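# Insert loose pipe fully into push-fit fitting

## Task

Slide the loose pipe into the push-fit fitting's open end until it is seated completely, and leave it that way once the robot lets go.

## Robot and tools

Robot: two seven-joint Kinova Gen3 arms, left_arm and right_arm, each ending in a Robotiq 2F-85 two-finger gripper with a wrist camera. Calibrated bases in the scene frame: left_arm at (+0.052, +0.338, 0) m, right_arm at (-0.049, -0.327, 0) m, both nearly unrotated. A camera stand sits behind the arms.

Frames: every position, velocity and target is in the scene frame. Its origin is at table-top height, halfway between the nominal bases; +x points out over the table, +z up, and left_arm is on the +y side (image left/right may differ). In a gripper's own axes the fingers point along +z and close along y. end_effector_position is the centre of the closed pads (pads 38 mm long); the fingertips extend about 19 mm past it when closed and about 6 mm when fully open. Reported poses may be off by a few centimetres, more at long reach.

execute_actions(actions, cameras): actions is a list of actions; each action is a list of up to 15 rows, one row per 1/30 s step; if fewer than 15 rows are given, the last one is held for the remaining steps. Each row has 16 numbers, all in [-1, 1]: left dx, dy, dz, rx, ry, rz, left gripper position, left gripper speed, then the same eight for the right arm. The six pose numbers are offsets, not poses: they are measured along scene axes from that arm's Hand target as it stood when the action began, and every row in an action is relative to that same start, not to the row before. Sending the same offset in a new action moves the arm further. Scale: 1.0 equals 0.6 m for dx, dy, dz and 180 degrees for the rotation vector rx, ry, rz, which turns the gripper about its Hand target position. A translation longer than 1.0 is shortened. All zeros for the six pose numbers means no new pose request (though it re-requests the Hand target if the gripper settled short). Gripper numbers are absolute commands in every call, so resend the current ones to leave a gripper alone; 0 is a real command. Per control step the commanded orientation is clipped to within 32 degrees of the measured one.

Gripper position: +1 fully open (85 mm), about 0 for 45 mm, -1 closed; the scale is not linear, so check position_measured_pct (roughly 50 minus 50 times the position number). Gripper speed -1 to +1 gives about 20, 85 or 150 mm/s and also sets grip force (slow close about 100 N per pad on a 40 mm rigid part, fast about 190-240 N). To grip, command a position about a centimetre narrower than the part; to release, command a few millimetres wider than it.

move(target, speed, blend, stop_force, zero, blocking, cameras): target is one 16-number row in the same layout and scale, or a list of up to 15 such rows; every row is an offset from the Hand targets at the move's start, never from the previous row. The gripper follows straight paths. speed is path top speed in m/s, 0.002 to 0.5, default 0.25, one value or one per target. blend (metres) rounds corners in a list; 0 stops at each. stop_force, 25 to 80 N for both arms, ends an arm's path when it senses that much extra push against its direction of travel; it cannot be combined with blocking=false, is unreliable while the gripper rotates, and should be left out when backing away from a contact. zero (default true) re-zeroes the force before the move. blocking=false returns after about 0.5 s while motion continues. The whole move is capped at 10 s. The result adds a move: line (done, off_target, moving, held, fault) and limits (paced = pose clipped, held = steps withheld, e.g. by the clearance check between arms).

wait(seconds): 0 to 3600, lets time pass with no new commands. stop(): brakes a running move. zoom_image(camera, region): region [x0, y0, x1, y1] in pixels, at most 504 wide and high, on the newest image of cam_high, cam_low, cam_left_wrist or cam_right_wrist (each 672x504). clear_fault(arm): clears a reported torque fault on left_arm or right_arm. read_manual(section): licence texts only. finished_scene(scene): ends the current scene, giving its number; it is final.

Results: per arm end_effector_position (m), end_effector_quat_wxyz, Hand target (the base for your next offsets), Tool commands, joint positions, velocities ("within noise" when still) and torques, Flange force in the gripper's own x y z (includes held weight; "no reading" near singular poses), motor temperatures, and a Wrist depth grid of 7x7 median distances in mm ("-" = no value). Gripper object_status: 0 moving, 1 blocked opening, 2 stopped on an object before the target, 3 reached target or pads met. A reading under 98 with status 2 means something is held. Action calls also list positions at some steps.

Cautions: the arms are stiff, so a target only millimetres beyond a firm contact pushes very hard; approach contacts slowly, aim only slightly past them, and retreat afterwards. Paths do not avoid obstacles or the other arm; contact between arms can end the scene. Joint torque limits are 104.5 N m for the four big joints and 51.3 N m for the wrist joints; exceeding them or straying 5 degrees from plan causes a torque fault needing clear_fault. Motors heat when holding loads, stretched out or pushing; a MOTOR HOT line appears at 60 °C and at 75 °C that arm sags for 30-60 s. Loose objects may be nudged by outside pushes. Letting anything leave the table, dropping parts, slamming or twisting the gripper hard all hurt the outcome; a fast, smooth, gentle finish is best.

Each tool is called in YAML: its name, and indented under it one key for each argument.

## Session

execute_actions:
  actions: []

Scene clock: 0.00 s.
left_arm: end_effector_position=(+0.3232, +0.4046, +0.2418) position_measured_pct=0.0 object_status=3 motor_current_ma=0 end_effector_quat_wxyz=(-0.323, -0.182, +0.909, +0.191) | right_arm: end_effector_position=(+0.0857, -0.0084, +0.1355) position_measured_pct=0.0 object_status=3 motor_current_ma=0 end_effector_quat_wxyz=(-0.048, +0.753, +0.638, +0.152)
Joint positions: left_arm=[0.015 0.542 -0.081 1.637 -0.24 1.683 1.955] | right_arm=[-1.964 0.26 0.802 2.406 -0.452 0.263 -0.985]
Joint velocities: within noise
Joint torques (N m): no reading
Motor temperatures (°C): left_arm=[35 36 30 31 39 36 43] | right_arm=[32 36 28 29 33 37 40]
Flange force (N): no reading
Wrist depth (mm): cam_left_wrist=[490 514 333 326 2570 2833 3000 / 456 400 366 604 675 2580 3000 / 428 436 431 553 611 689 2580 / 405 436 473 514 563 627 702 / 383 413 443 478 525 578 639 / 363 390 417 449 490 535 586 / 349 370 400 427 465 503 549] | cam_right_wrist=[321 328 336 342 352 362 370 / 309 315 324 330 338 345 355 / 299 307 312 319 328 335 343 / 289 295 302 307 315 322 329 / 280 285 291 297 303 311 317 / 272 277 282 288 294 300 307 / 265 270 277 281 287 293 298]
Hand target: left_arm +0.3232, +0.4046, +0.2418; -0.323, -0.182, +0.909, +0.191 | right_arm +0.0857, -0.0084, +0.1355; -0.048, +0.753, +0.638, +0.152
Tool commands: left_gripper/position=+1.0 left_gripper/speed=+1.0 right_gripper/position=+1.0 right_gripper/speed=+1.0

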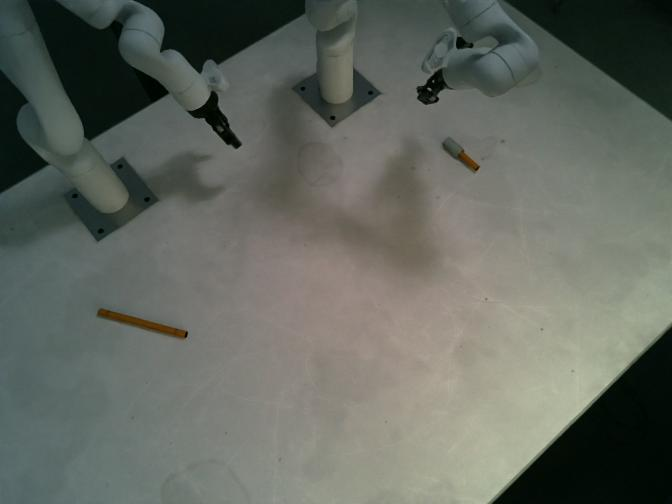

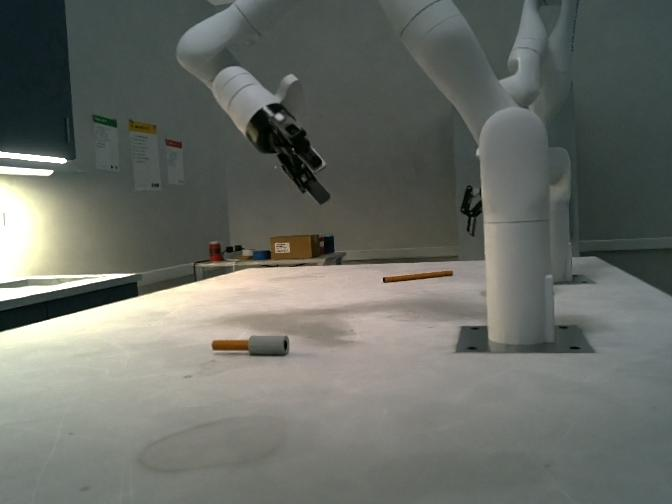

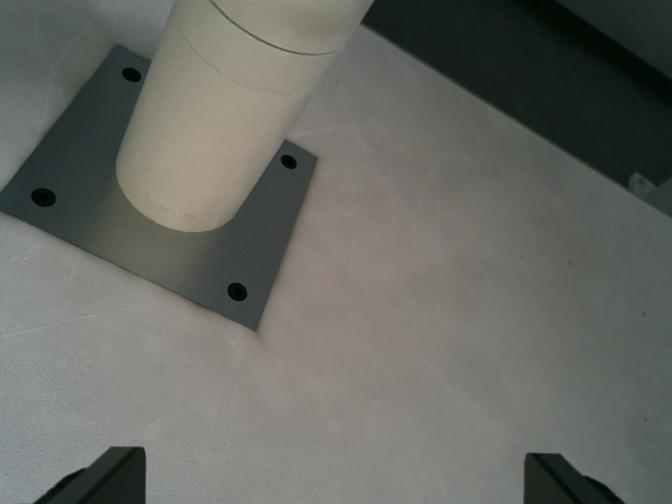

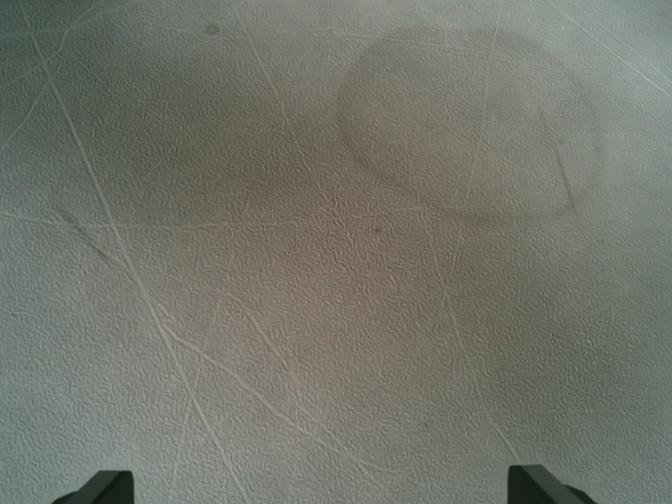

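move:
  target: [0.153,0.059,-0.0363,-0.1255,-0.2122,-0.1196,1,1, 0.3805,-0.6443,0.2408,-0.108,-0.0637,0.6898,1,1]
  speed: 0.4
  cameras: ["all"]

Scene clock: 34.33 s.
left_arm: end_effector_position=(+0.4150, +0.4400, +0.2200) position_measured_pct=0.0 object_status=3 motor_current_ma=0 end_effector_quat_wxyz=(+0.000, +0.001, +1.000, +0.000) | right_arm: end_effector_position=(+0.3140, -0.3950, +0.2800) position_measured_pct=0.0 object_status=3 motor_current_ma=0 end_effector_quat_wxyz=(+0.000, -0.225, +0.974, +0.000)
Joint positions: left_arm=[-0.335 0.253 -0.002 1.854 0.002 1.033 1.228] | right_arm=[-1.881 -0.486 1.596 1.773 0.496 1.38 1.609]
Joint torques (N m): left_arm=[-0.07 -13.92 -0.25 -7.45 -0.11 -0.09 0.01] | right_arm=[-0.68 8.25 -3.88 -6.28 0.06 0 0.41]
Flange force (N): left_arm=[-3.3 0.6 1.0] | right_arm=[1.2 0.1 -5.4]
Wrist depth (mm): cam_left_wrist=[365 365 364 364 363 362 362 / 365 365 364 365 363 363 362 / 366 366 365 364 364 363 363 / 367 366 366 365 365 364 364 / 367 367 366 342 365 364 365 / 368 367 367 366 366 366 365 / 368 368 367 367 366 365 365] | cam_right_wrist=[422 425 425 427 429 429 433 / 422 424 425 426 429 429 433 / 421 423 424 425 426 431 431 / 420 423 423 424 427 429 431 / 419 421 424 424 426 427 429 / 419 421 422 424 424 427 429 / 418 420 422 422 425 426 429]
Hand target: left_arm +0.4150, +0.4400, +0.2200; +0.000, +0.001, +1.000, +0.000 | right_arm +0.3140, -0.3950, +0.2800; +0.000, -0.225, +0.974, +0.000
Off the commanded pose: left_arm 0.000 m, 0 deg | right_arm 0.000 m, 0 deg.
move: done

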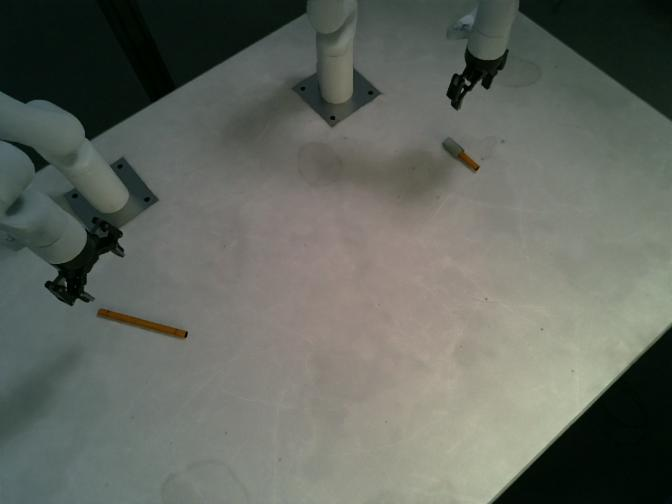

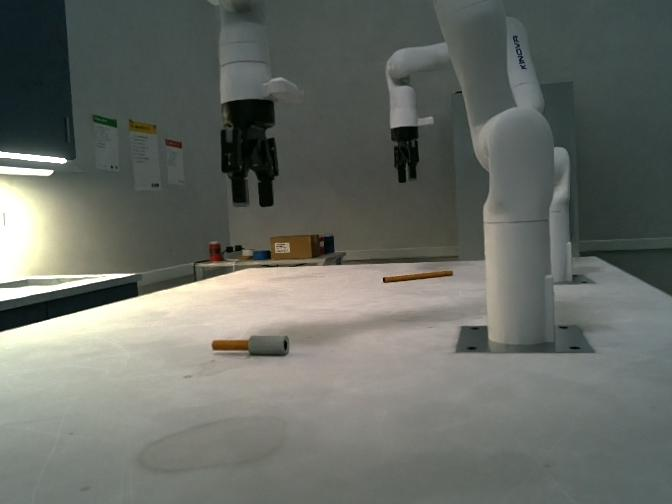

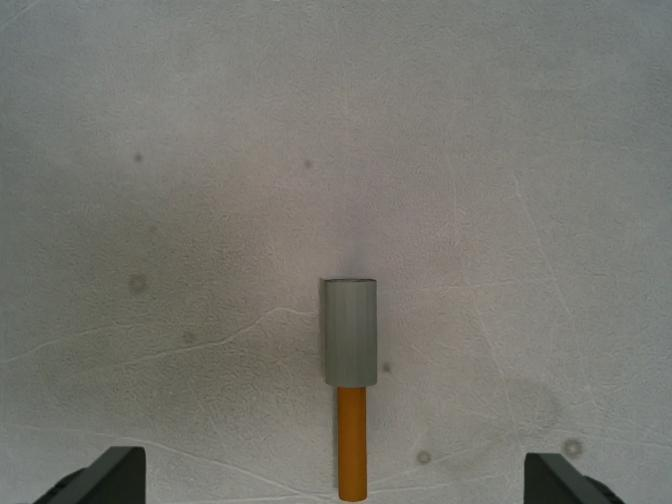

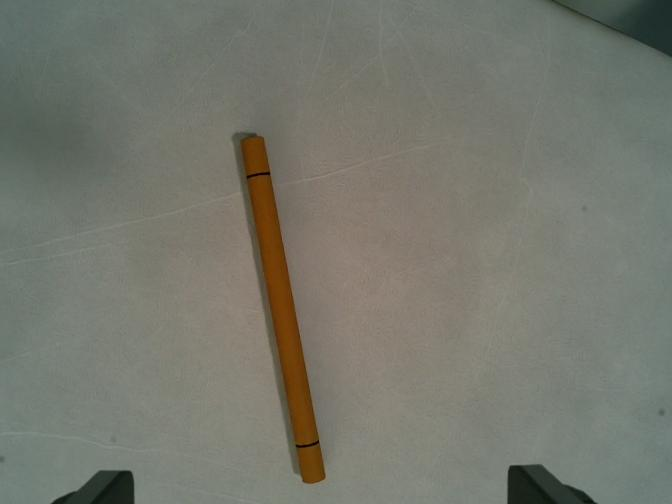

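move:
  target:
    - [-0.0183,0.0113,-0.25,0,0,0,0.3,0, -0.0682,-0.0873,-0.35,0,0,0.0518,0.3,0]
    - [-0.0183,0.0113,-0.3317,0,0,0,0.3,0, -0.0682,-0.0873,-0.4333,0,0,0.0518,0.3,0]
    - [-0.0183,0.0113,-0.3317,0,0,0,-0.7,-1, -0.0682,-0.0873,-0.4333,0,0,0.0518,-0.97,-1]
    - [-0.0183,0.0113,-0.2,0,0,0,-0.7,-1, -0.0682,-0.0873,-0.2913,0,0,0.0518,-0.97,-1]
  speed: [0.3,0.12,0.12,0.15]
  cameras: ["cam_left_wrist", "cam_right_wrist"]

move:
  target: [0.0767,-0.4947,0,0,0,0.5,-0.7,-1, 0.2948,0.6657,0,0,0,0.3037,-0.97,-1]
  speed: 0.35
  cameras: ["all"]

zoom_image:
  camera: "cam_left_wrist"
  region: [240, 230, 440, 380]

zoom_image:
  camera: "cam_left_wrist"
  region: [240, 350, 440, 500]

zoom_image:
  camera: "cam_low"
  region: [275, 235, 360, 290]

Scene clock: 74.07 s.
left_arm: end_effector_position=(+0.4040, +0.4468, +0.1000) position_measured_pct=71.0 object_status=2 motor_current_ma=50 end_effector_quat_wxyz=(+0.000, +0.001, +1.000, +0.000) | right_arm: end_effector_position=(+0.2731, -0.4474, +0.1052) position_measured_pct=84.4 object_status=2 motor_current_ma=50 end_effector_quat_wxyz=(+0.000, -0.303, +0.953, +0.000)
Joint positions: left_arm=[-0.355 0.444 -0.012 2.063 0.011 0.633 1.192] | right_arm=[-1.892 -0.719 1.839 2.159 0.876 0.973 1.591]
Joint torques (N m): left_arm=[-0.04 -15.5 -0.24 -5.26 -0.14 -0.06 -0.02] | right_arm=[-0.68 11 -4.63 -3.41 0.1 -0.03 0.43]
Flange force (N): left_arm=[-2.7 0.7 3.4] | right_arm=[-0.1 -1.4 -4.2]
Wrist depth (mm): cam_left_wrist=[245 245 244 244 244 243 243 / 246 245 245 245 244 244 243 / 246 246 245 245 245 244 244 / 247 246 246 246 245 245 244 / 247 247 246 246 246 245 245 / 247 247 247 - 246 246 245 / 248 248 - - - 246 245] | cam_right_wrist=[249 250 251 252 252 254 255 / 249 249 251 251 252 254 254 / 248 249 249 251 252 253 254 / 248 249 250 - 251 252 253 / 247 248 249 - 251 252 253 / 246 248 249 - 250 252 253 / 246 248 248 - 250 251 252]
Hand target: left_arm +0.4040, +0.4468, +0.1000; +0.000, +0.001, +1.000, +0.000 | right_arm +0.2731, -0.4474, +0.1052; +0.000, -0.303, +0.953, +0.000
Off the commanded pose: left_arm 0.000 m, 0 deg | right_arm 0.000 m, 0 deg.
move: done

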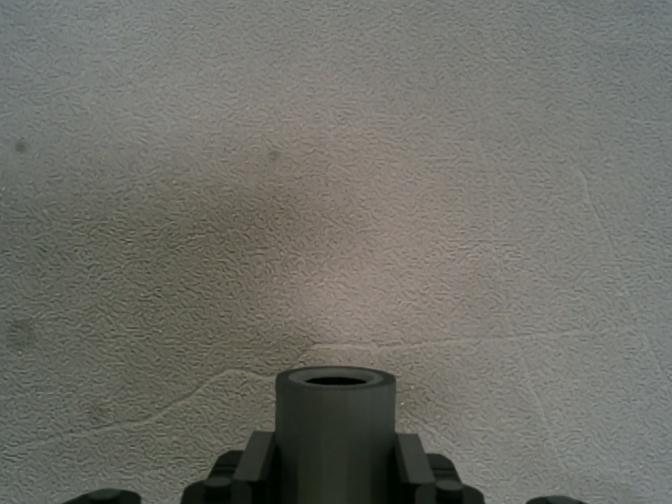

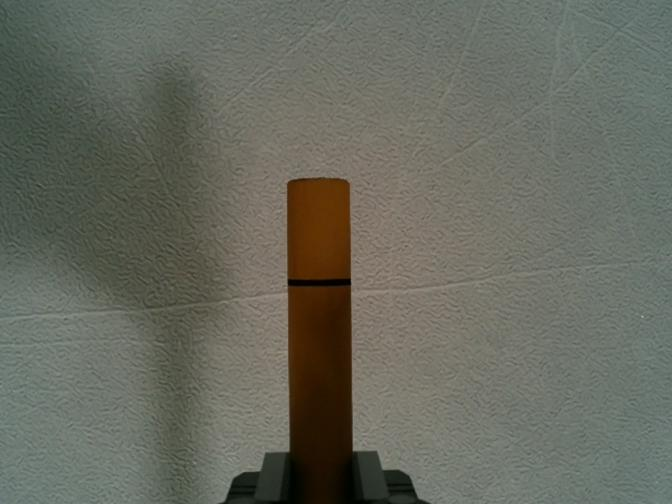

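Scene clock: 76.80 s.
left_arm: end_effector_position=(+0.4500, +0.1500, +0.1000) position_measured_pct=71.0 object_status=2 motor_current_ma=50 end_effector_quat_wxyz=(-0.001, +0.707, -0.708, +0.000) | right_arm: end_effector_position=(+0.4500, -0.0480, +0.1052) position_measured_pct=84.4 object_status=2 motor_current_ma=50 end_effector_quat_wxyz=(+0.000, +0.707, -0.707, +0.000)
Joint positions: left_arm=[0.664 0.592 -0.4 1.816 0.307 0.795 3.245] | right_arm=[-3.077 -1.08 1.913 1.337 1.006 1.391 1.976]
Joint torques (N m): left_arm=[-0.11 -18.54 -2.07 -6.11 -0.1 -0.11 0] | right_arm=[-0.7 20.33 -6.95 -3.38 0.07 -0.02 0.4]
Flange force (N): left_arm=[1.6 -2.8 3.4] | right_arm=[-0.9 -2.6 -3.1]
Wrist depth (mm): cam_left_wrist=[243 243 243 - 243 243 243 / 244 244 244 - 243 243 243 / 244 245 245 - 244 244 244 / 245 245 245 245 245 244 244 / 246 246 245 245 245 245 245 / 247 246 246 - 246 245 245 / 247 247 - - - 246 246] | cam_right_wrist=[247 248 249 250 252 252 253 / 247 248 249 250 251 252 253 / 247 247 248 249 250 252 253 / 246 247 248 - 250 251 252 / 246 246 247 - 250 251 252 / 245 246 247 - 250 251 251 / 245 246 247 - 249 250 251]
Hand target: left_arm +0.4500, +0.1500, +0.1000; -0.001, +0.707, -0.708, +0.000 | right_arm +0.4500, -0.0480, +0.1052; +0.000, +0.707, -0.707, +0.000
Off the commanded pose: left_arm 0.000 m, 0 deg | right_arm 0.000 m, 0 deg.
move: done

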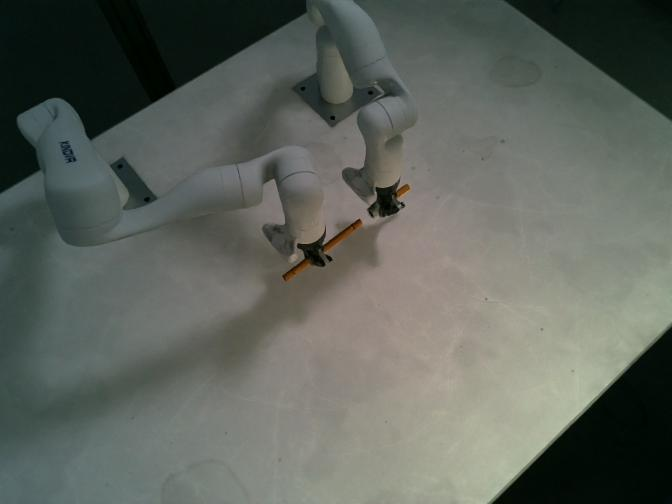

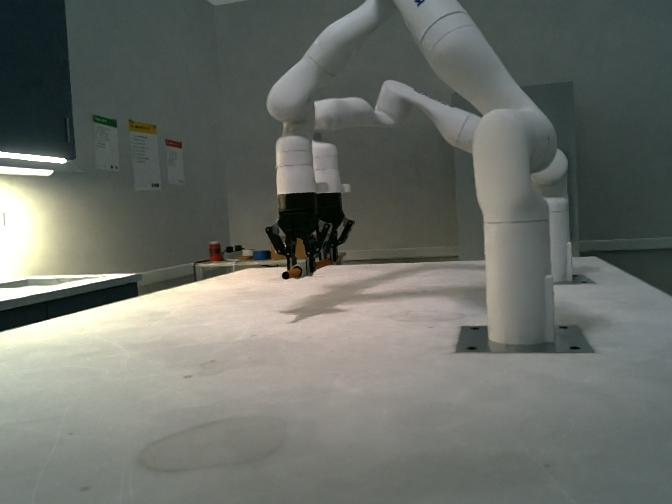

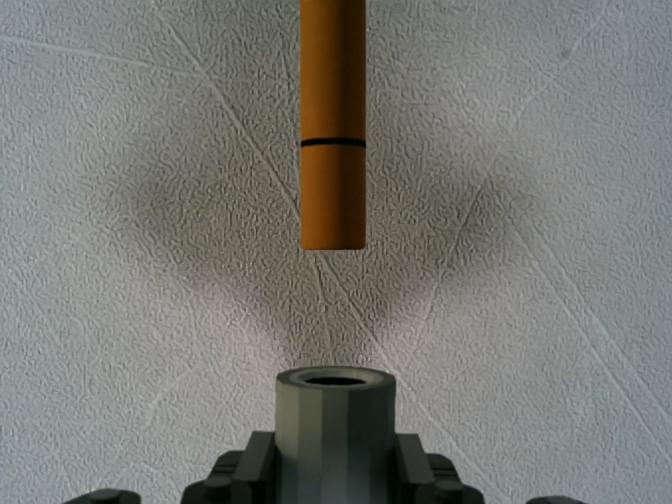

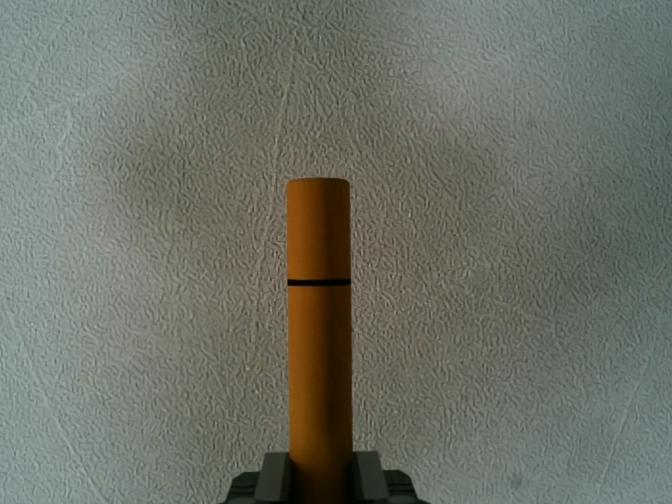

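Scaled by 2.520.

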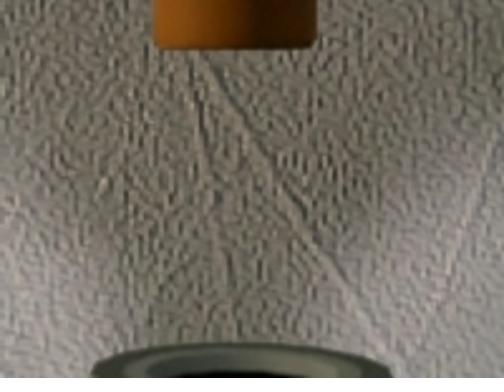

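Scaled by 2.520.

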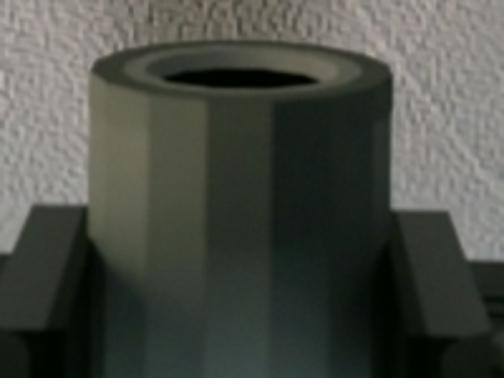

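Scaled by 5.929 from the camera's image (finer frame: 960x720).

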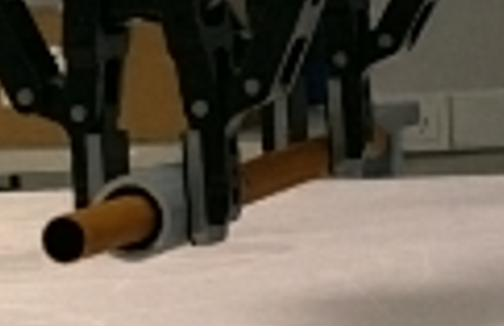

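move:
  target: [0,0,0,0,0,0,-0.7,-1, -0.0011,0.0433,0,0,0,0,-0.97,-1]
  speed: 0.1
  cameras: ["cam_left_wrist"]

move:
  target: [0,0,0,0,0,0,-0.7,-1, -0.0003,0.0567,0,0,0,0,-0.97,-1]
  speed: 0.02
  stop_force: 70
  cameras: ["cam_left_wrist", "cam_right_wrist", "cam_low"]

zoom_image:
  camera: "cam_right_wrist"
  region: [240, 160, 400, 310]

zoom_image:
  camera: "cam_left_wrist"
  region: [240, 330, 440, 480]

Scene clock: 89.63 s.
left_arm: end_effector_position=(+0.4501, +0.1500, +0.1000) position_measured_pct=71.0 object_status=2 motor_current_ma=50 end_effector_quat_wxyz=(-0.001, +0.707, -0.708, +0.000) | right_arm: end_effector_position=(+0.4493, -0.0221, +0.1052) position_measured_pct=84.4 object_status=2 motor_current_ma=50 end_effector_quat_wxyz=(+0.000, +0.707, -0.707, +0.000)
Joint positions: left_arm=[0.664 0.592 -0.4 1.816 0.307 0.795 3.245] | right_arm=[-3.14 -1.094 1.922 1.28 1.008 1.409 1.964]
Joint torques (N m): left_arm=[-0.07 -18.55 -2.07 -6.1 -0.08 -0.1 -0.01] | right_arm=[-0.69 20.81 -6.93 -3.31 0.12 -0.02 0.4]
Flange force (N): left_arm=[1.5 -2.8 3.4] | right_arm=[-1.2 -2.8 -3.2]
Wrist depth (mm): cam_left_wrist=[244 244 243 - 243 243 243 / 244 244 244 - 244 244 243 / 245 245 244 - 244 244 244 / 245 245 245 - 244 245 244 / 246 246 245 - 245 245 245 / 246 246 246 - 246 246 245 / 247 247 - - - 246 246] | cam_right_wrist=[247 248 249 250 251 252 253 / 246 248 249 250 251 252 253 / 246 247 248 249 250 251 252 / 246 247 247 - 250 252 252 / 245 246 247 - 250 250 252 / 245 246 247 - 249 251 252 / 245 246 246 - 249 249 251]
Hand target: left_arm +0.4501, +0.1500, +0.1000; -0.001, +0.707, -0.708, +0.000 | right_arm +0.4493, -0.0220, +0.1052; +0.000, +0.707, -0.707, +0.000
Off the commanded pose: left_arm 0.000 m, 0 deg | right_arm 0.000 m, 0 deg.
move: done

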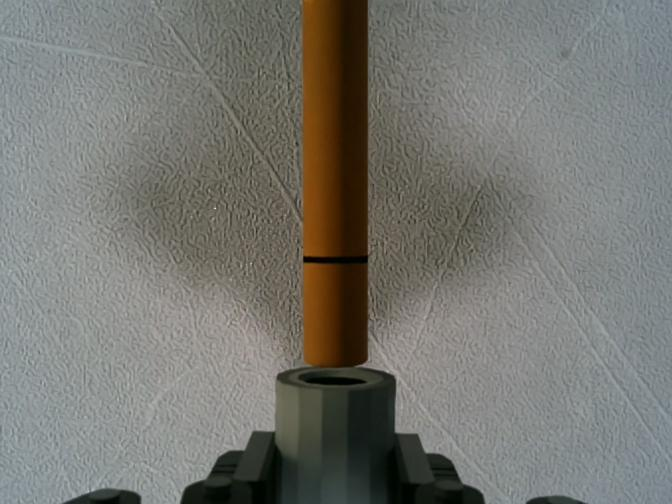

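Scene clock: 92.07 s.
left_arm: end_effector_position=(+0.4501, +0.1500, +0.1000) position_measured_pct=71.0 object_status=2 motor_current_ma=50 end_effector_quat_wxyz=(-0.001, +0.707, -0.708, +0.000) | right_arm: end_effector_position=(+0.4491, +0.0120, +0.1052) position_measured_pct=84.4 object_status=2 motor_current_ma=50 end_effector_quat_wxyz=(+0.000, +0.707, -0.707, +0.000)
Joint positions: left_arm=[0.664 0.592 -0.4 1.816 0.307 0.795 3.245] | right_arm=[-3.224 -1.117 1.934 1.192 1.012 1.437 1.958]
Joint torques (N m): left_arm=[15.21 -22.12 15.11 -12.81 8.64 -0.81 -0.17] | right_arm=[-19.59 23.76 -21.51 -6.96 -3.94 -12.27 0.28]
Flange force (N): left_arm=[-35.4 -5.0 0.8] | right_arm=[38.3 -0.7 -2.4]
Wrist depth (mm): cam_left_wrist=[243 243 243 - 243 243 242 / 244 244 243 - 243 243 243 / 244 244 244 - 244 243 243 / 245 245 245 - 244 244 244 / 245 245 245 - 245 245 244 / 246 246 246 - 245 246 245 / 246 247 - - - 246 246] | cam_right_wrist=[247 248 249 250 251 252 253 / 246 247 248 250 250 252 252 / 246 247 248 249 250 251 252 / 245 246 247 - 250 251 252 / 245 247 246 - 249 250 251 / 244 245 246 - 248 250 250 / 244 245 246 - 248 249 250]
Hand target: left_arm +0.4500, +0.1500, +0.1000; -0.001, +0.707, -0.708, +0.000 | right_arm +0.4491, +0.0120, +0.1052; +0.000, +0.707, -0.707, +0.000
Off the commanded pose: left_arm 0.000 m, 0 deg | right_arm 0.000 m, 0 deg.
move: done
Images, in order (width x height): cam_low 672x504, cam_left_wrist 672x504, cam_right_wrist 672x504.

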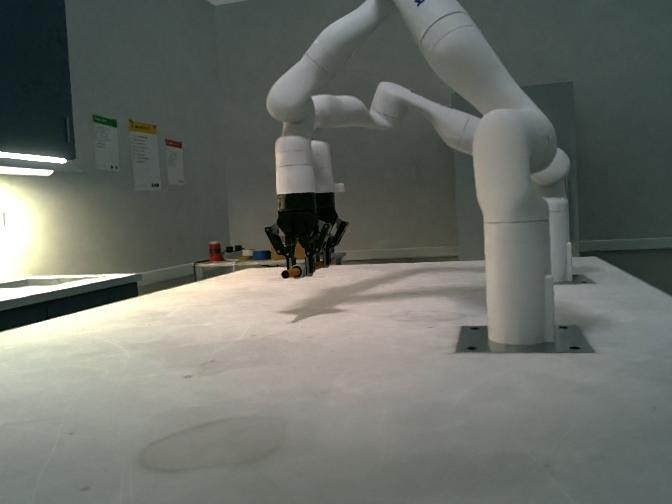

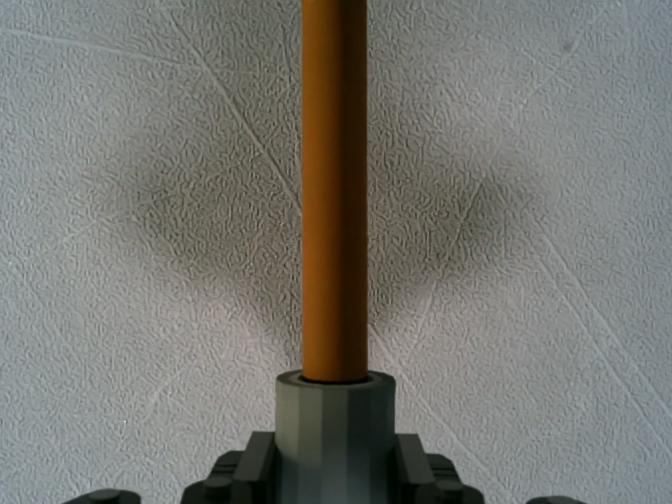

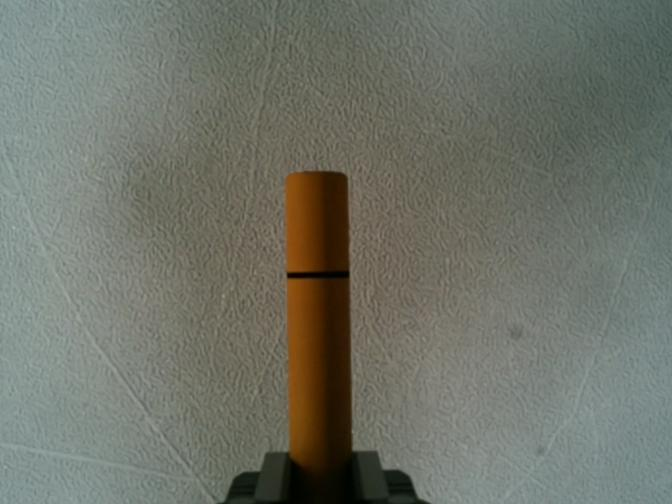

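Scaled by 3.150.

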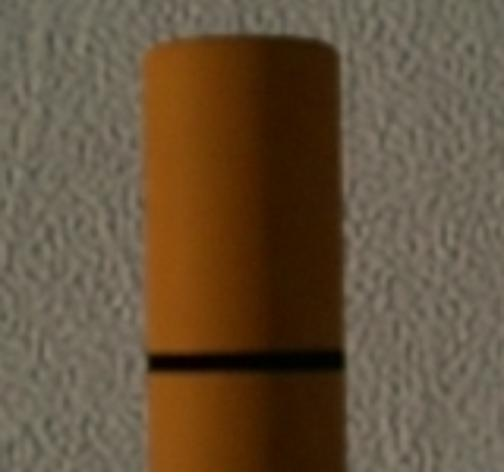

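Scaled by 2.520.

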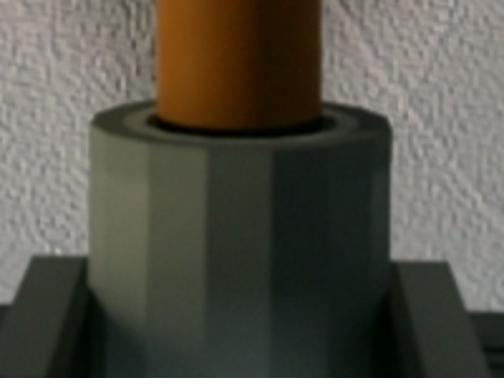

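zoom_image:
  camera: "cam_left_wrist"
  region: [290, 350, 380, 400]

Scaled by 5.600.

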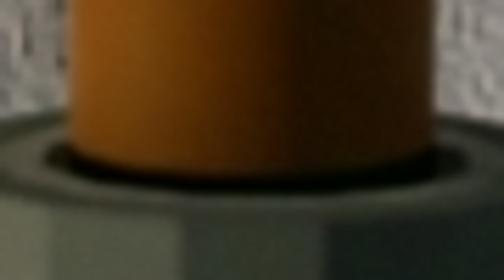

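move:
  target:
    - [0,0,0,0,0,0,-0.7,-1, 0,-0.0083,0,0,0,0,-0.97,-1]
    - [0,0,0,0,0,0,-0.7,-1, 0,-0.0083,0,0,0,0,-0.1,0]
    - [0,0,0,0,0,0,-0.7,-1, 0,-0.0083,-0.0133,0,0,0,-0.1,0]
    - [0,0,0,0,0,0,-0.7,-1, 0,-0.0083,-0.0133,0,0,0,-0.97,1]
  speed: 0.03
  cameras: ["cam_right_wrist", "cam_left_wrist"]

zoom_image:
  camera: "cam_right_wrist"
  region: [240, 160, 400, 310]

move:
  target: [0,0,0,0,0,0,-0.7,-1, 0,0.0155,0,0,0,0,-0.97,1]
  speed: 0.012
  stop_force: 55
  cameras: ["cam_left_wrist", "cam_right_wrist", "cam_low"]

zoom_image:
  camera: "cam_right_wrist"
  region: [240, 160, 400, 310]

zoom_image:
  camera: "cam_left_wrist"
  region: [240, 330, 440, 480]

zoom_image:
  camera: "cam_low"
  region: [275, 235, 360, 290]

Scene clock: 109.90 s.
left_arm: end_effector_position=(+0.4500, +0.1500, +0.1000) position_measured_pct=71.0 object_status=2 motor_current_ma=50 end_effector_quat_wxyz=(-0.001, +0.707, -0.708, +0.000) | right_arm: end_effector_position=(+0.4491, +0.0070, +0.0972) position_measured_pct=85.7 object_status=2 motor_current_ma=50 end_effector_quat_wxyz=(+0.000, +0.707, -0.707, +0.000)
Joint positions: left_arm=[0.664 0.592 -0.4 1.816 0.307 0.795 3.245] | right_arm=[-3.212 -1.123 1.937 1.214 1.019 1.419 1.953]
Joint torques (N m): left_arm=[-0.07 -18.77 -2.13 -5.83 -0.21 0.1 -0.07] | right_arm=[-0.21 21.22 -6.28 -3.29 0.37 0.1 0.38]
Flange force (N): left_arm=[2.1 -3.7 4.1] | right_arm=[-1.9 -2.3 -3.9]
Wrist depth (mm): cam_left_wrist=[244 243 243 - 243 243 243 / 244 244 244 - 243 243 243 / 245 245 244 - 244 244 244 / 245 245 245 - 245 244 244 / 246 246 246 - 245 245 245 / 247 246 246 - 246 245 246 / 247 247 - - - 246 246] | cam_right_wrist=[239 240 241 242 243 244 245 / 239 240 241 242 243 244 245 / 238 239 240 241 243 243 244 / 238 239 240 - 242 242 244 / 237 238 239 - 241 243 244 / 237 238 239 - 241 242 243 / 237 238 239 - 241 242 242]
Hand target: left_arm +0.4500, +0.1500, +0.1000; -0.001, +0.707, -0.708, +0.000 | right_arm +0.4491, +0.0070, +0.0972; +0.000, +0.707, -0.707, +0.000
Off the commanded pose: left_arm 0.000 m, 0 deg | right_arm 0.000 m, 0 deg.
move: done
Images, in order (width x height): cam_left_wrist 672x504, cam_right_wrist 672x504.

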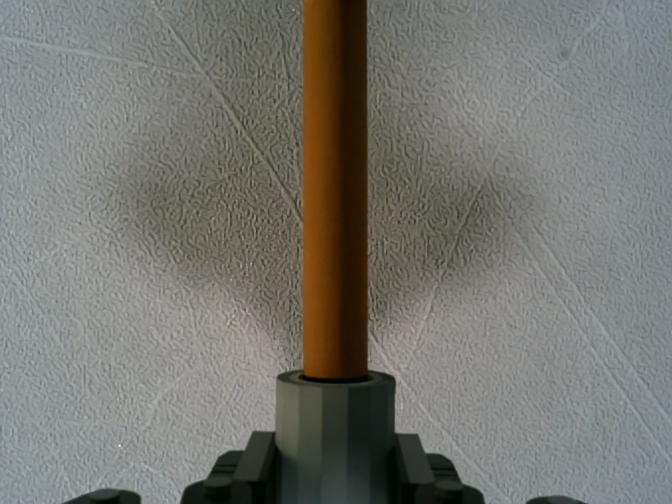

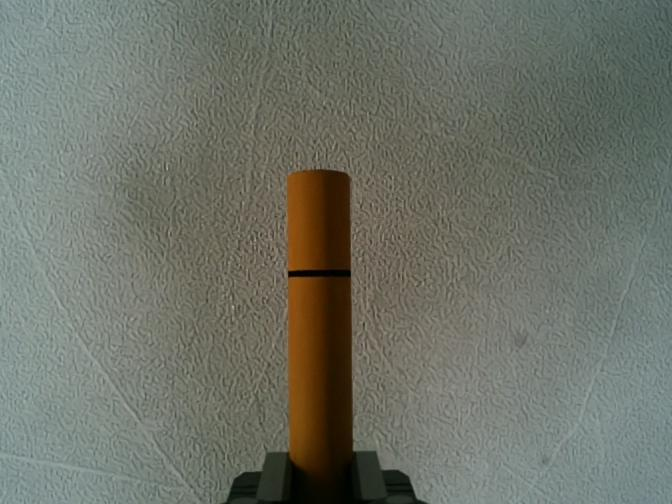

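Scaled by 3.150.

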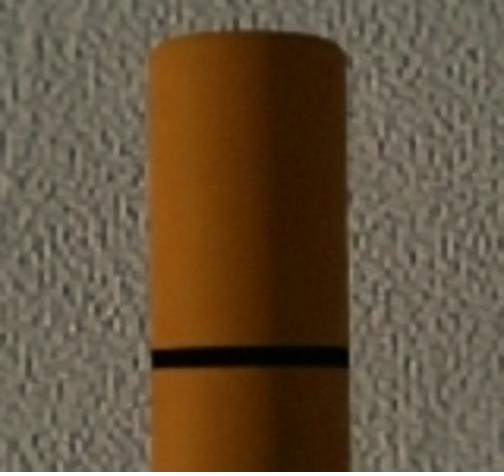

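Scene clock: 111.27 s.
left_arm: end_effector_position=(+0.4500, +0.1500, +0.1000) position_measured_pct=71.0 object_status=2 motor_current_ma=50 end_effector_quat_wxyz=(-0.001, +0.707, -0.708, +0.000) | right_arm: end_effector_position=(+0.4491, +0.0163, +0.0972) position_measured_pct=85.7 object_status=2 motor_current_ma=50 end_effector_quat_wxyz=(+0.000, +0.707, -0.707, +0.000)
Joint positions: left_arm=[0.664 0.592 -0.4 1.816 0.307 0.795 3.245] | right_arm=[-3.235 -1.13 1.94 1.188 1.02 1.427 1.953]
Joint torques (N m): left_arm=[20.85 -23.72 21.57 -15.08 12.06 -0.82 -0.23] | right_arm=[-26.08 24.71 -26.56 -8.32 -5.06 -16.61 0.13]
Flange force (N): left_arm=[-48.7 -6.4 0.4] | right_arm=[52.5 0.6 -2.5]
Wrist depth (mm): cam_left_wrist=[242 242 243 - 242 242 242 / 244 243 243 - 243 243 243 / 244 244 244 - 244 243 243 / 245 245 245 - 244 244 244 / 245 245 245 - 245 245 245 / 246 246 246 - 245 245 245 / 247 246 - - - 246 245] | cam_right_wrist=[239 240 241 242 244 244 245 / 239 239 240 241 242 243 245 / 238 239 240 241 242 243 244 / 237 238 239 - 242 242 243 / 237 238 239 - 240 242 243 / 236 237 238 - 240 241 242 / 236 237 238 - 240 241 242]
Hand target: left_arm +0.4500, +0.1500, +0.1000; -0.001, +0.707, -0.708, +0.000 | right_arm +0.4491, +0.0163, +0.0972; +0.000, +0.707, -0.707, +0.000
Off the commanded pose: left_arm 0.000 m, 0 deg | right_arm 0.000 m, 0 deg.
move: done
Images, in order (width x height): cam_low 672x504, cam_left_wrist 672x504, cam_right_wrist 672x504.

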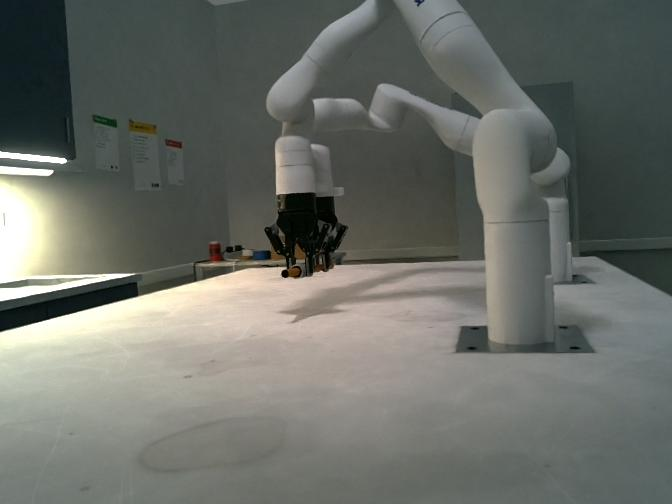

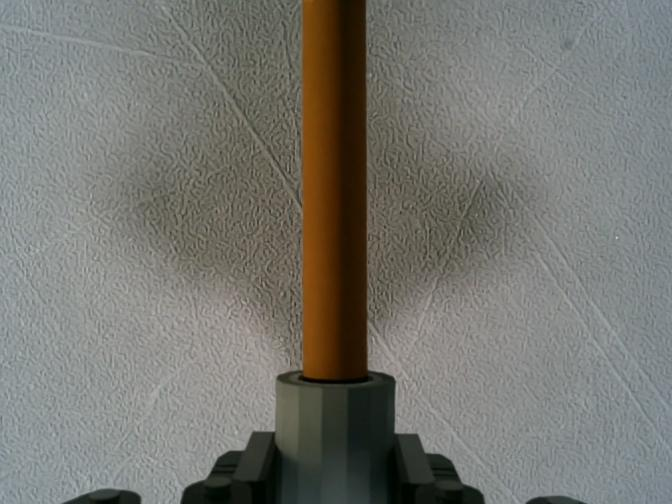

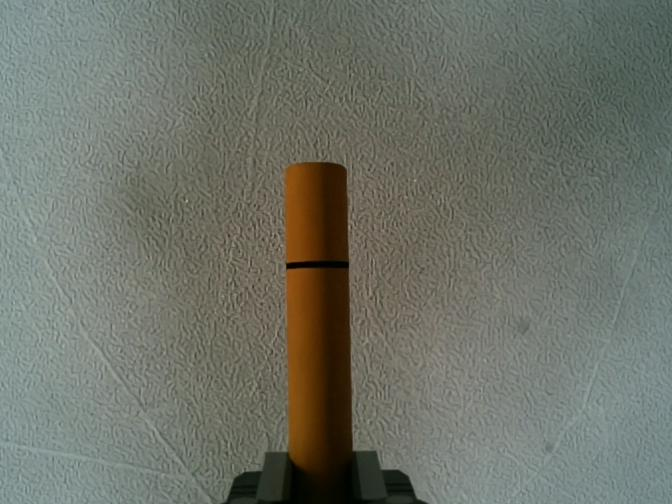

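Scaled by 3.150.

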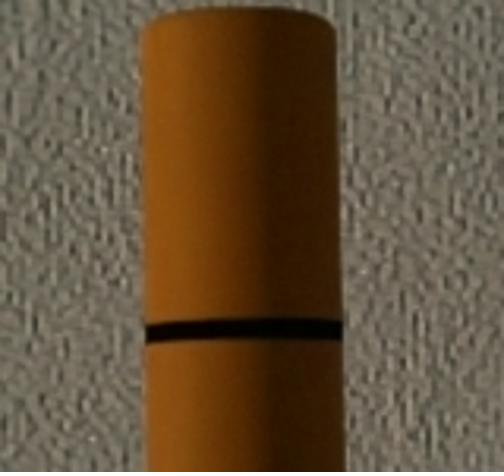

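Scaled by 2.520.

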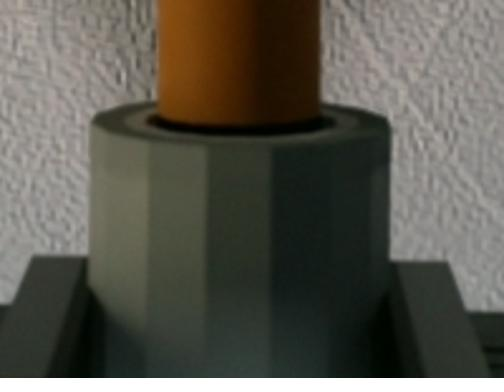

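Scaled by 5.929 from the camera's image (finer frame: 960x720).

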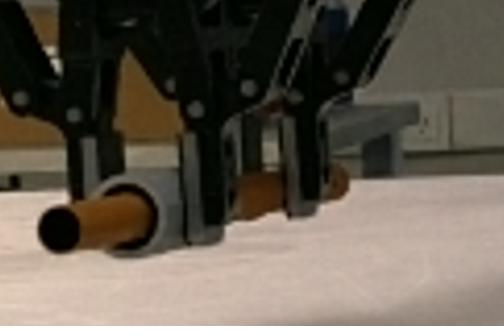

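move:
  target:
    - [0,0,0,0,0,0,-0.7,-1, 0,-0.0125,0,0,0,0,-0.97,1]
    - [0,0,0,0,0,0,-0.7,-1, 0,-0.0125,0,0,0,0,0.1,-0.3]
    - [0,0,0,0,0,0,-0.7,-1, 0,-0.0125,0.18,0,0,0,0.1,-0.3]
    - [0,0,-0.1217,0,0,0,-0.7,-1, 0,-0.1,0.2,0,0,0,0.1,-0.3]
  speed: [0.02,0.05,0.15,0.1]
  cameras: ["cam_left_wrist", "cam_low"]

zoom_image:
  camera: "cam_low"
  region: [265, 265, 365, 335]

move:
  target: [0,0,-0.016,0,0,0,-0.7,-1, 0,0,0,0,0,0,0.1,-0.3]
  speed: 0.012
  stop_force: 25
  cameras: ["cam_low"]

zoom_image:
  camera: "cam_low"
  region: [265, 265, 365, 335]

Scene clock: 127.33 s.
left_arm: end_effector_position=(+0.4501, +0.1500, +0.0271) position_measured_pct=71.0 object_status=2 motor_current_ma=50 end_effector_quat_wxyz=(-0.001, +0.707, -0.708, +0.000) | right_arm: end_effector_position=(+0.4491, -0.0436, +0.2172) position_measured_pct=45.0 object_status=3 motor_current_ma=0 end_effector_quat_wxyz=(+0.000, +0.707, -0.707, +0.000)
Joint positions: left_arm=[0.616 0.728 -0.332 1.869 0.388 0.608 3.177] | right_arm=[-3.106 -0.95 1.845 1.162 0.9 1.6 2.062]
Joint torques (N m): left_arm=[-0.08 -19.86 -1.96 -4.82 -0.07 -0.13 0.01] | right_arm=[-0.66 19.68 -6.02 -4.18 0.11 0.01 0.41]
Flange force (N): left_arm=[1.3 -2.4 4.6] | right_arm=[-0.6 -1.9 -4.1]
Wrist depth (mm): cam_left_wrist=[171 171 171 - 171 171 170 / 172 171 171 - 171 171 171 / 172 172 172 - 172 171 171 / 173 172 172 - 172 172 172 / 173 172 172 - 172 172 172 / 173 173 173 - 173 173 173 / 173 173 - - - 173 173] | cam_right_wrist=[359 360 360 364 364 367 367 / 358 360 362 362 364 365 367 / 358 358 359 362 363 365 366 / 357 359 360 361 363 363 366 / 356 357 359 361 362 363 365 / 355 357 359 360 361 362 364 / 355 357 358 358 361 363 365]
Hand target: left_arm +0.4500, +0.1500, +0.0270; -0.001, +0.707, -0.708, +0.000 | right_arm +0.4491, -0.0437, +0.2172; +0.000, +0.707, -0.707, +0.000
Off the commanded pose: left_arm 0.000 m, 0 deg | right_arm 0.000 m, 0 deg.
move: done
Images, in order (width x height): cam_low 672x504, cam_left_wrist 672x504.

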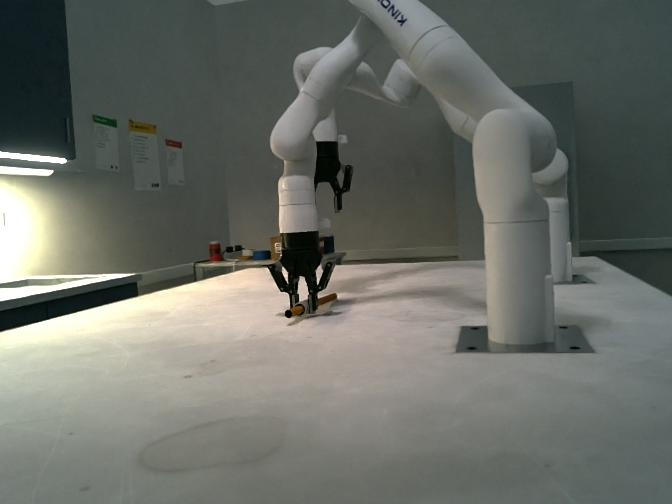

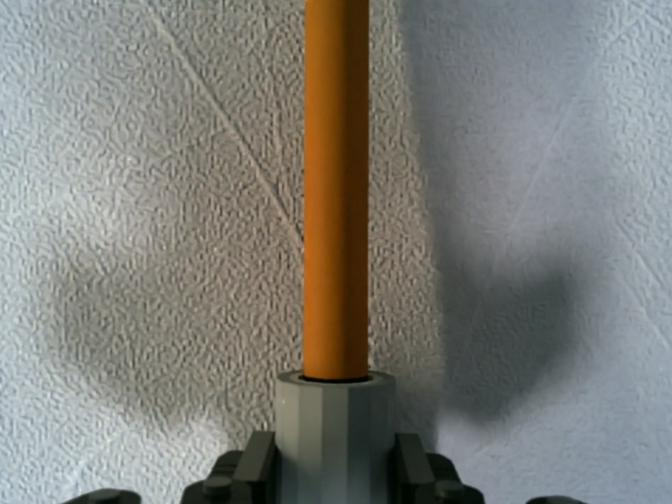

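Scaled by 5.040 from the camera's image (finer frame: 960x720).

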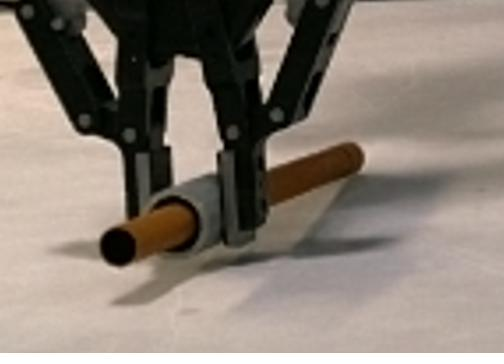

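Scene clock: 128.73 s.
left_arm: end_effector_position=(+0.4501, +0.1500, +0.0208) position_measured_pct=71.0 object_status=2 motor_current_ma=50 end_effector_quat_wxyz=(-0.001, +0.707, -0.707, +0.000) | right_arm: end_effector_position=(+0.4491, -0.0437, +0.2172) position_measured_pct=45.0 object_status=3 motor_current_ma=0 end_effector_quat_wxyz=(+0.000, +0.707, -0.707, +0.000)
Joint positions: left_arm=[0.61 0.74 -0.325 1.872 0.395 0.592 3.171] | right_arm=[-3.105 -0.95 1.845 1.162 0.9 1.6 2.062]
Joint torques (N m): left_arm=[1.11 -1.63 1.79 -4.42 1.23 -3.59 0.04] | right_arm=[-0.68 19.69 -6.07 -4.13 0.12 0.03 0.41]
Flange force (N): left_arm=[-7.5 9.5 -45.4] | right_arm=[-0.7 -2.1 -4.2]
Wrist depth (mm): cam_left_wrist=[166 166 166 166 165 165 165 / 166 166 166 166 166 166 166 / 167 167 167 - 166 166 166 / 167 167 167 - 166 166 166 / 167 167 167 - 167 167 167 / 168 168 167 - 167 167 167 / 168 168 - - - 167 167] | cam_right_wrist=[358 360 362 364 363 366 368 / 357 359 360 362 362 366 366 / 358 358 360 362 363 365 367 / 357 358 361 361 363 365 366 / 357 358 359 360 361 364 366 / 355 357 358 359 361 363 363 / 354 357 358 359 361 361 363]
Hand target: left_arm +0.4502, +0.1500, +0.0208; -0.001, +0.707, -0.707, +0.000 (not the last commanded pose) | right_arm +0.4491, -0.0437, +0.2172; +0.000, +0.707, -0.707, +0.000
Off the commanded pose: left_arm 0.003 m, 0 deg | right_arm 0.000 m, 0 deg.
move: contact (left_arm)

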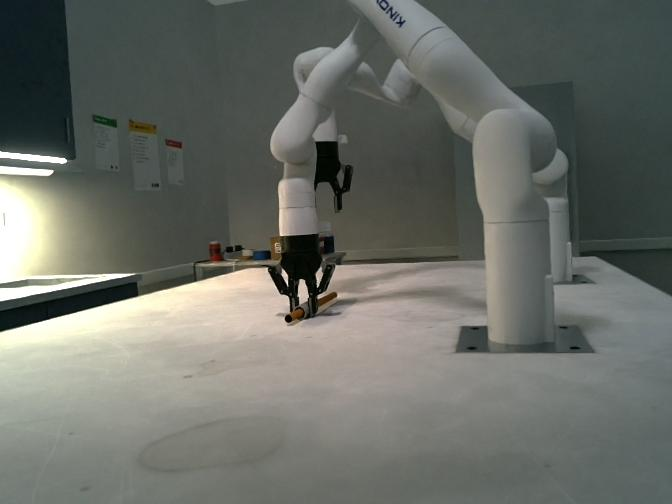

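Scaled by 5.040 from the camera's image (finer frame: 960x720).

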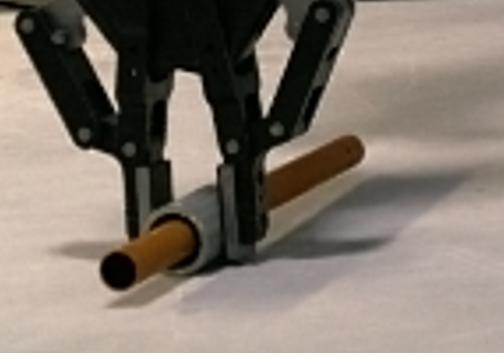

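move:
  target:
    - [0,0,0.002,0,0,0,-0.7,-1, 0,0,0,0,0,0,0.1,-0.3]
    - [0,0,0.002,0,0,0,0.2,-1, 0,0,0,0,0,0,0.1,-0.3]
    - [0,0,0.15,0,0,0,0.2,-1, 0,0,0,0,0,0,0.1,-0.3]
  speed: [0.02,0.05,0.15]
  cameras: ["cam_low", "cam_left_wrist"]

zoom_image:
  camera: "cam_left_wrist"
  region: [286, 250, 386, 350]

Scene clock: 133.87 s.
left_arm: end_effector_position=(+0.4502, +0.1500, +0.1108) position_measured_pct=39.8 object_status=3 motor_current_ma=0 end_effector_quat_wxyz=(-0.001, +0.707, -0.708, +0.000) | right_arm: end_effector_position=(+0.4491, -0.0437, +0.2172) position_measured_pct=45.0 object_status=3 motor_current_ma=0 end_effector_quat_wxyz=(+0.000, +0.707, -0.707, +0.000)
Joint positions: left_arm=[0.669 0.573 -0.407 1.805 0.296 0.823 3.255] | right_arm=[-3.105 -0.95 1.845 1.162 0.9 1.6 2.062]
Joint torques (N m): left_arm=[-0.07 -18.14 -2 -6.15 -0.09 -0.12 0] | right_arm=[-0.7 19.66 -6.04 -4.09 0.12 -0.01 0.41]
Flange force (N): left_arm=[1.6 -3.0 2.6] | right_arm=[-0.8 -2.3 -4.4]
Wrist depth (mm): cam_left_wrist=[254 254 254 254 253 253 253 / 255 255 255 254 254 254 254 / 256 256 255 255 255 255 255 / 256 256 256 255 256 255 255 / 257 256 256 236 256 256 256 / 257 257 257 232 256 256 256 / 257 257 257 232 257 257 257] | cam_right_wrist=[358 360 362 363 365 366 368 / 358 359 360 361 365 366 367 / 356 360 360 362 363 364 367 / 357 357 359 360 362 363 366 / 356 357 359 361 361 363 366 / 356 356 358 359 362 362 363 / 354 357 358 360 361 361 364]
Hand target: left_arm +0.4502, +0.1500, +0.1108; -0.001, +0.707, -0.708, +0.000 | right_arm +0.4491, -0.0437, +0.2172; +0.000, +0.707, -0.707, +0.000
Off the commanded pose: left_arm 0.000 m, 0 deg | right_arm 0.000 m, 0 deg.
move: done

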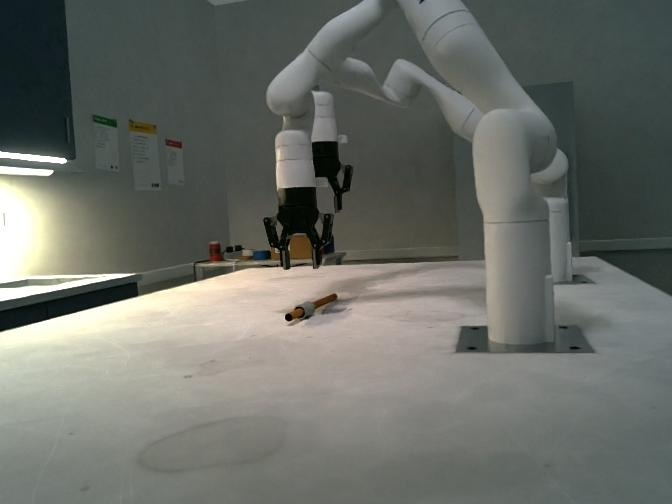

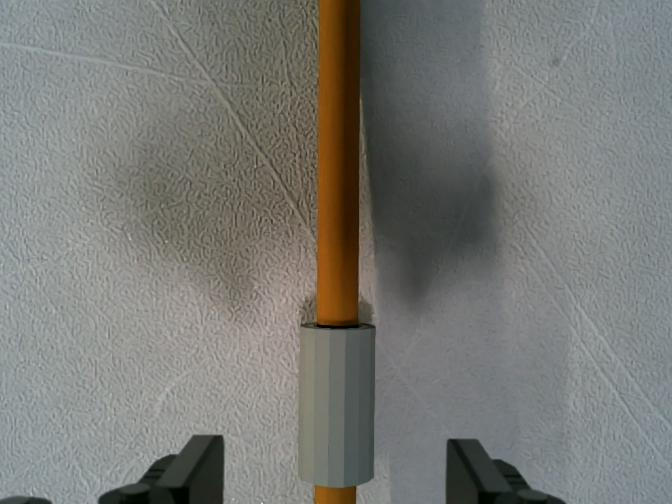

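Scaled by 5.040.

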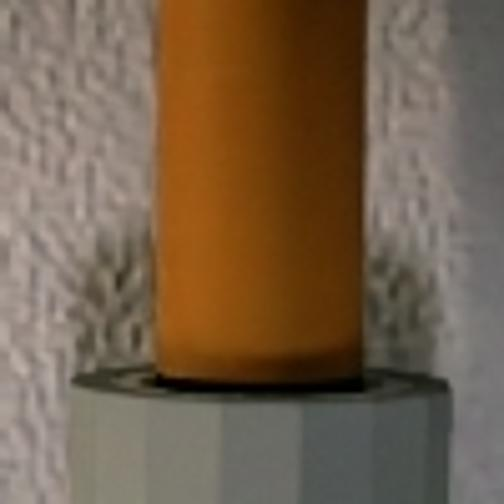

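Both the mark and the push readings show the pipe is fully seated, and it is resting on the table untouched.

finished_scene:
  scene: 2

The scene is finished: the task was done.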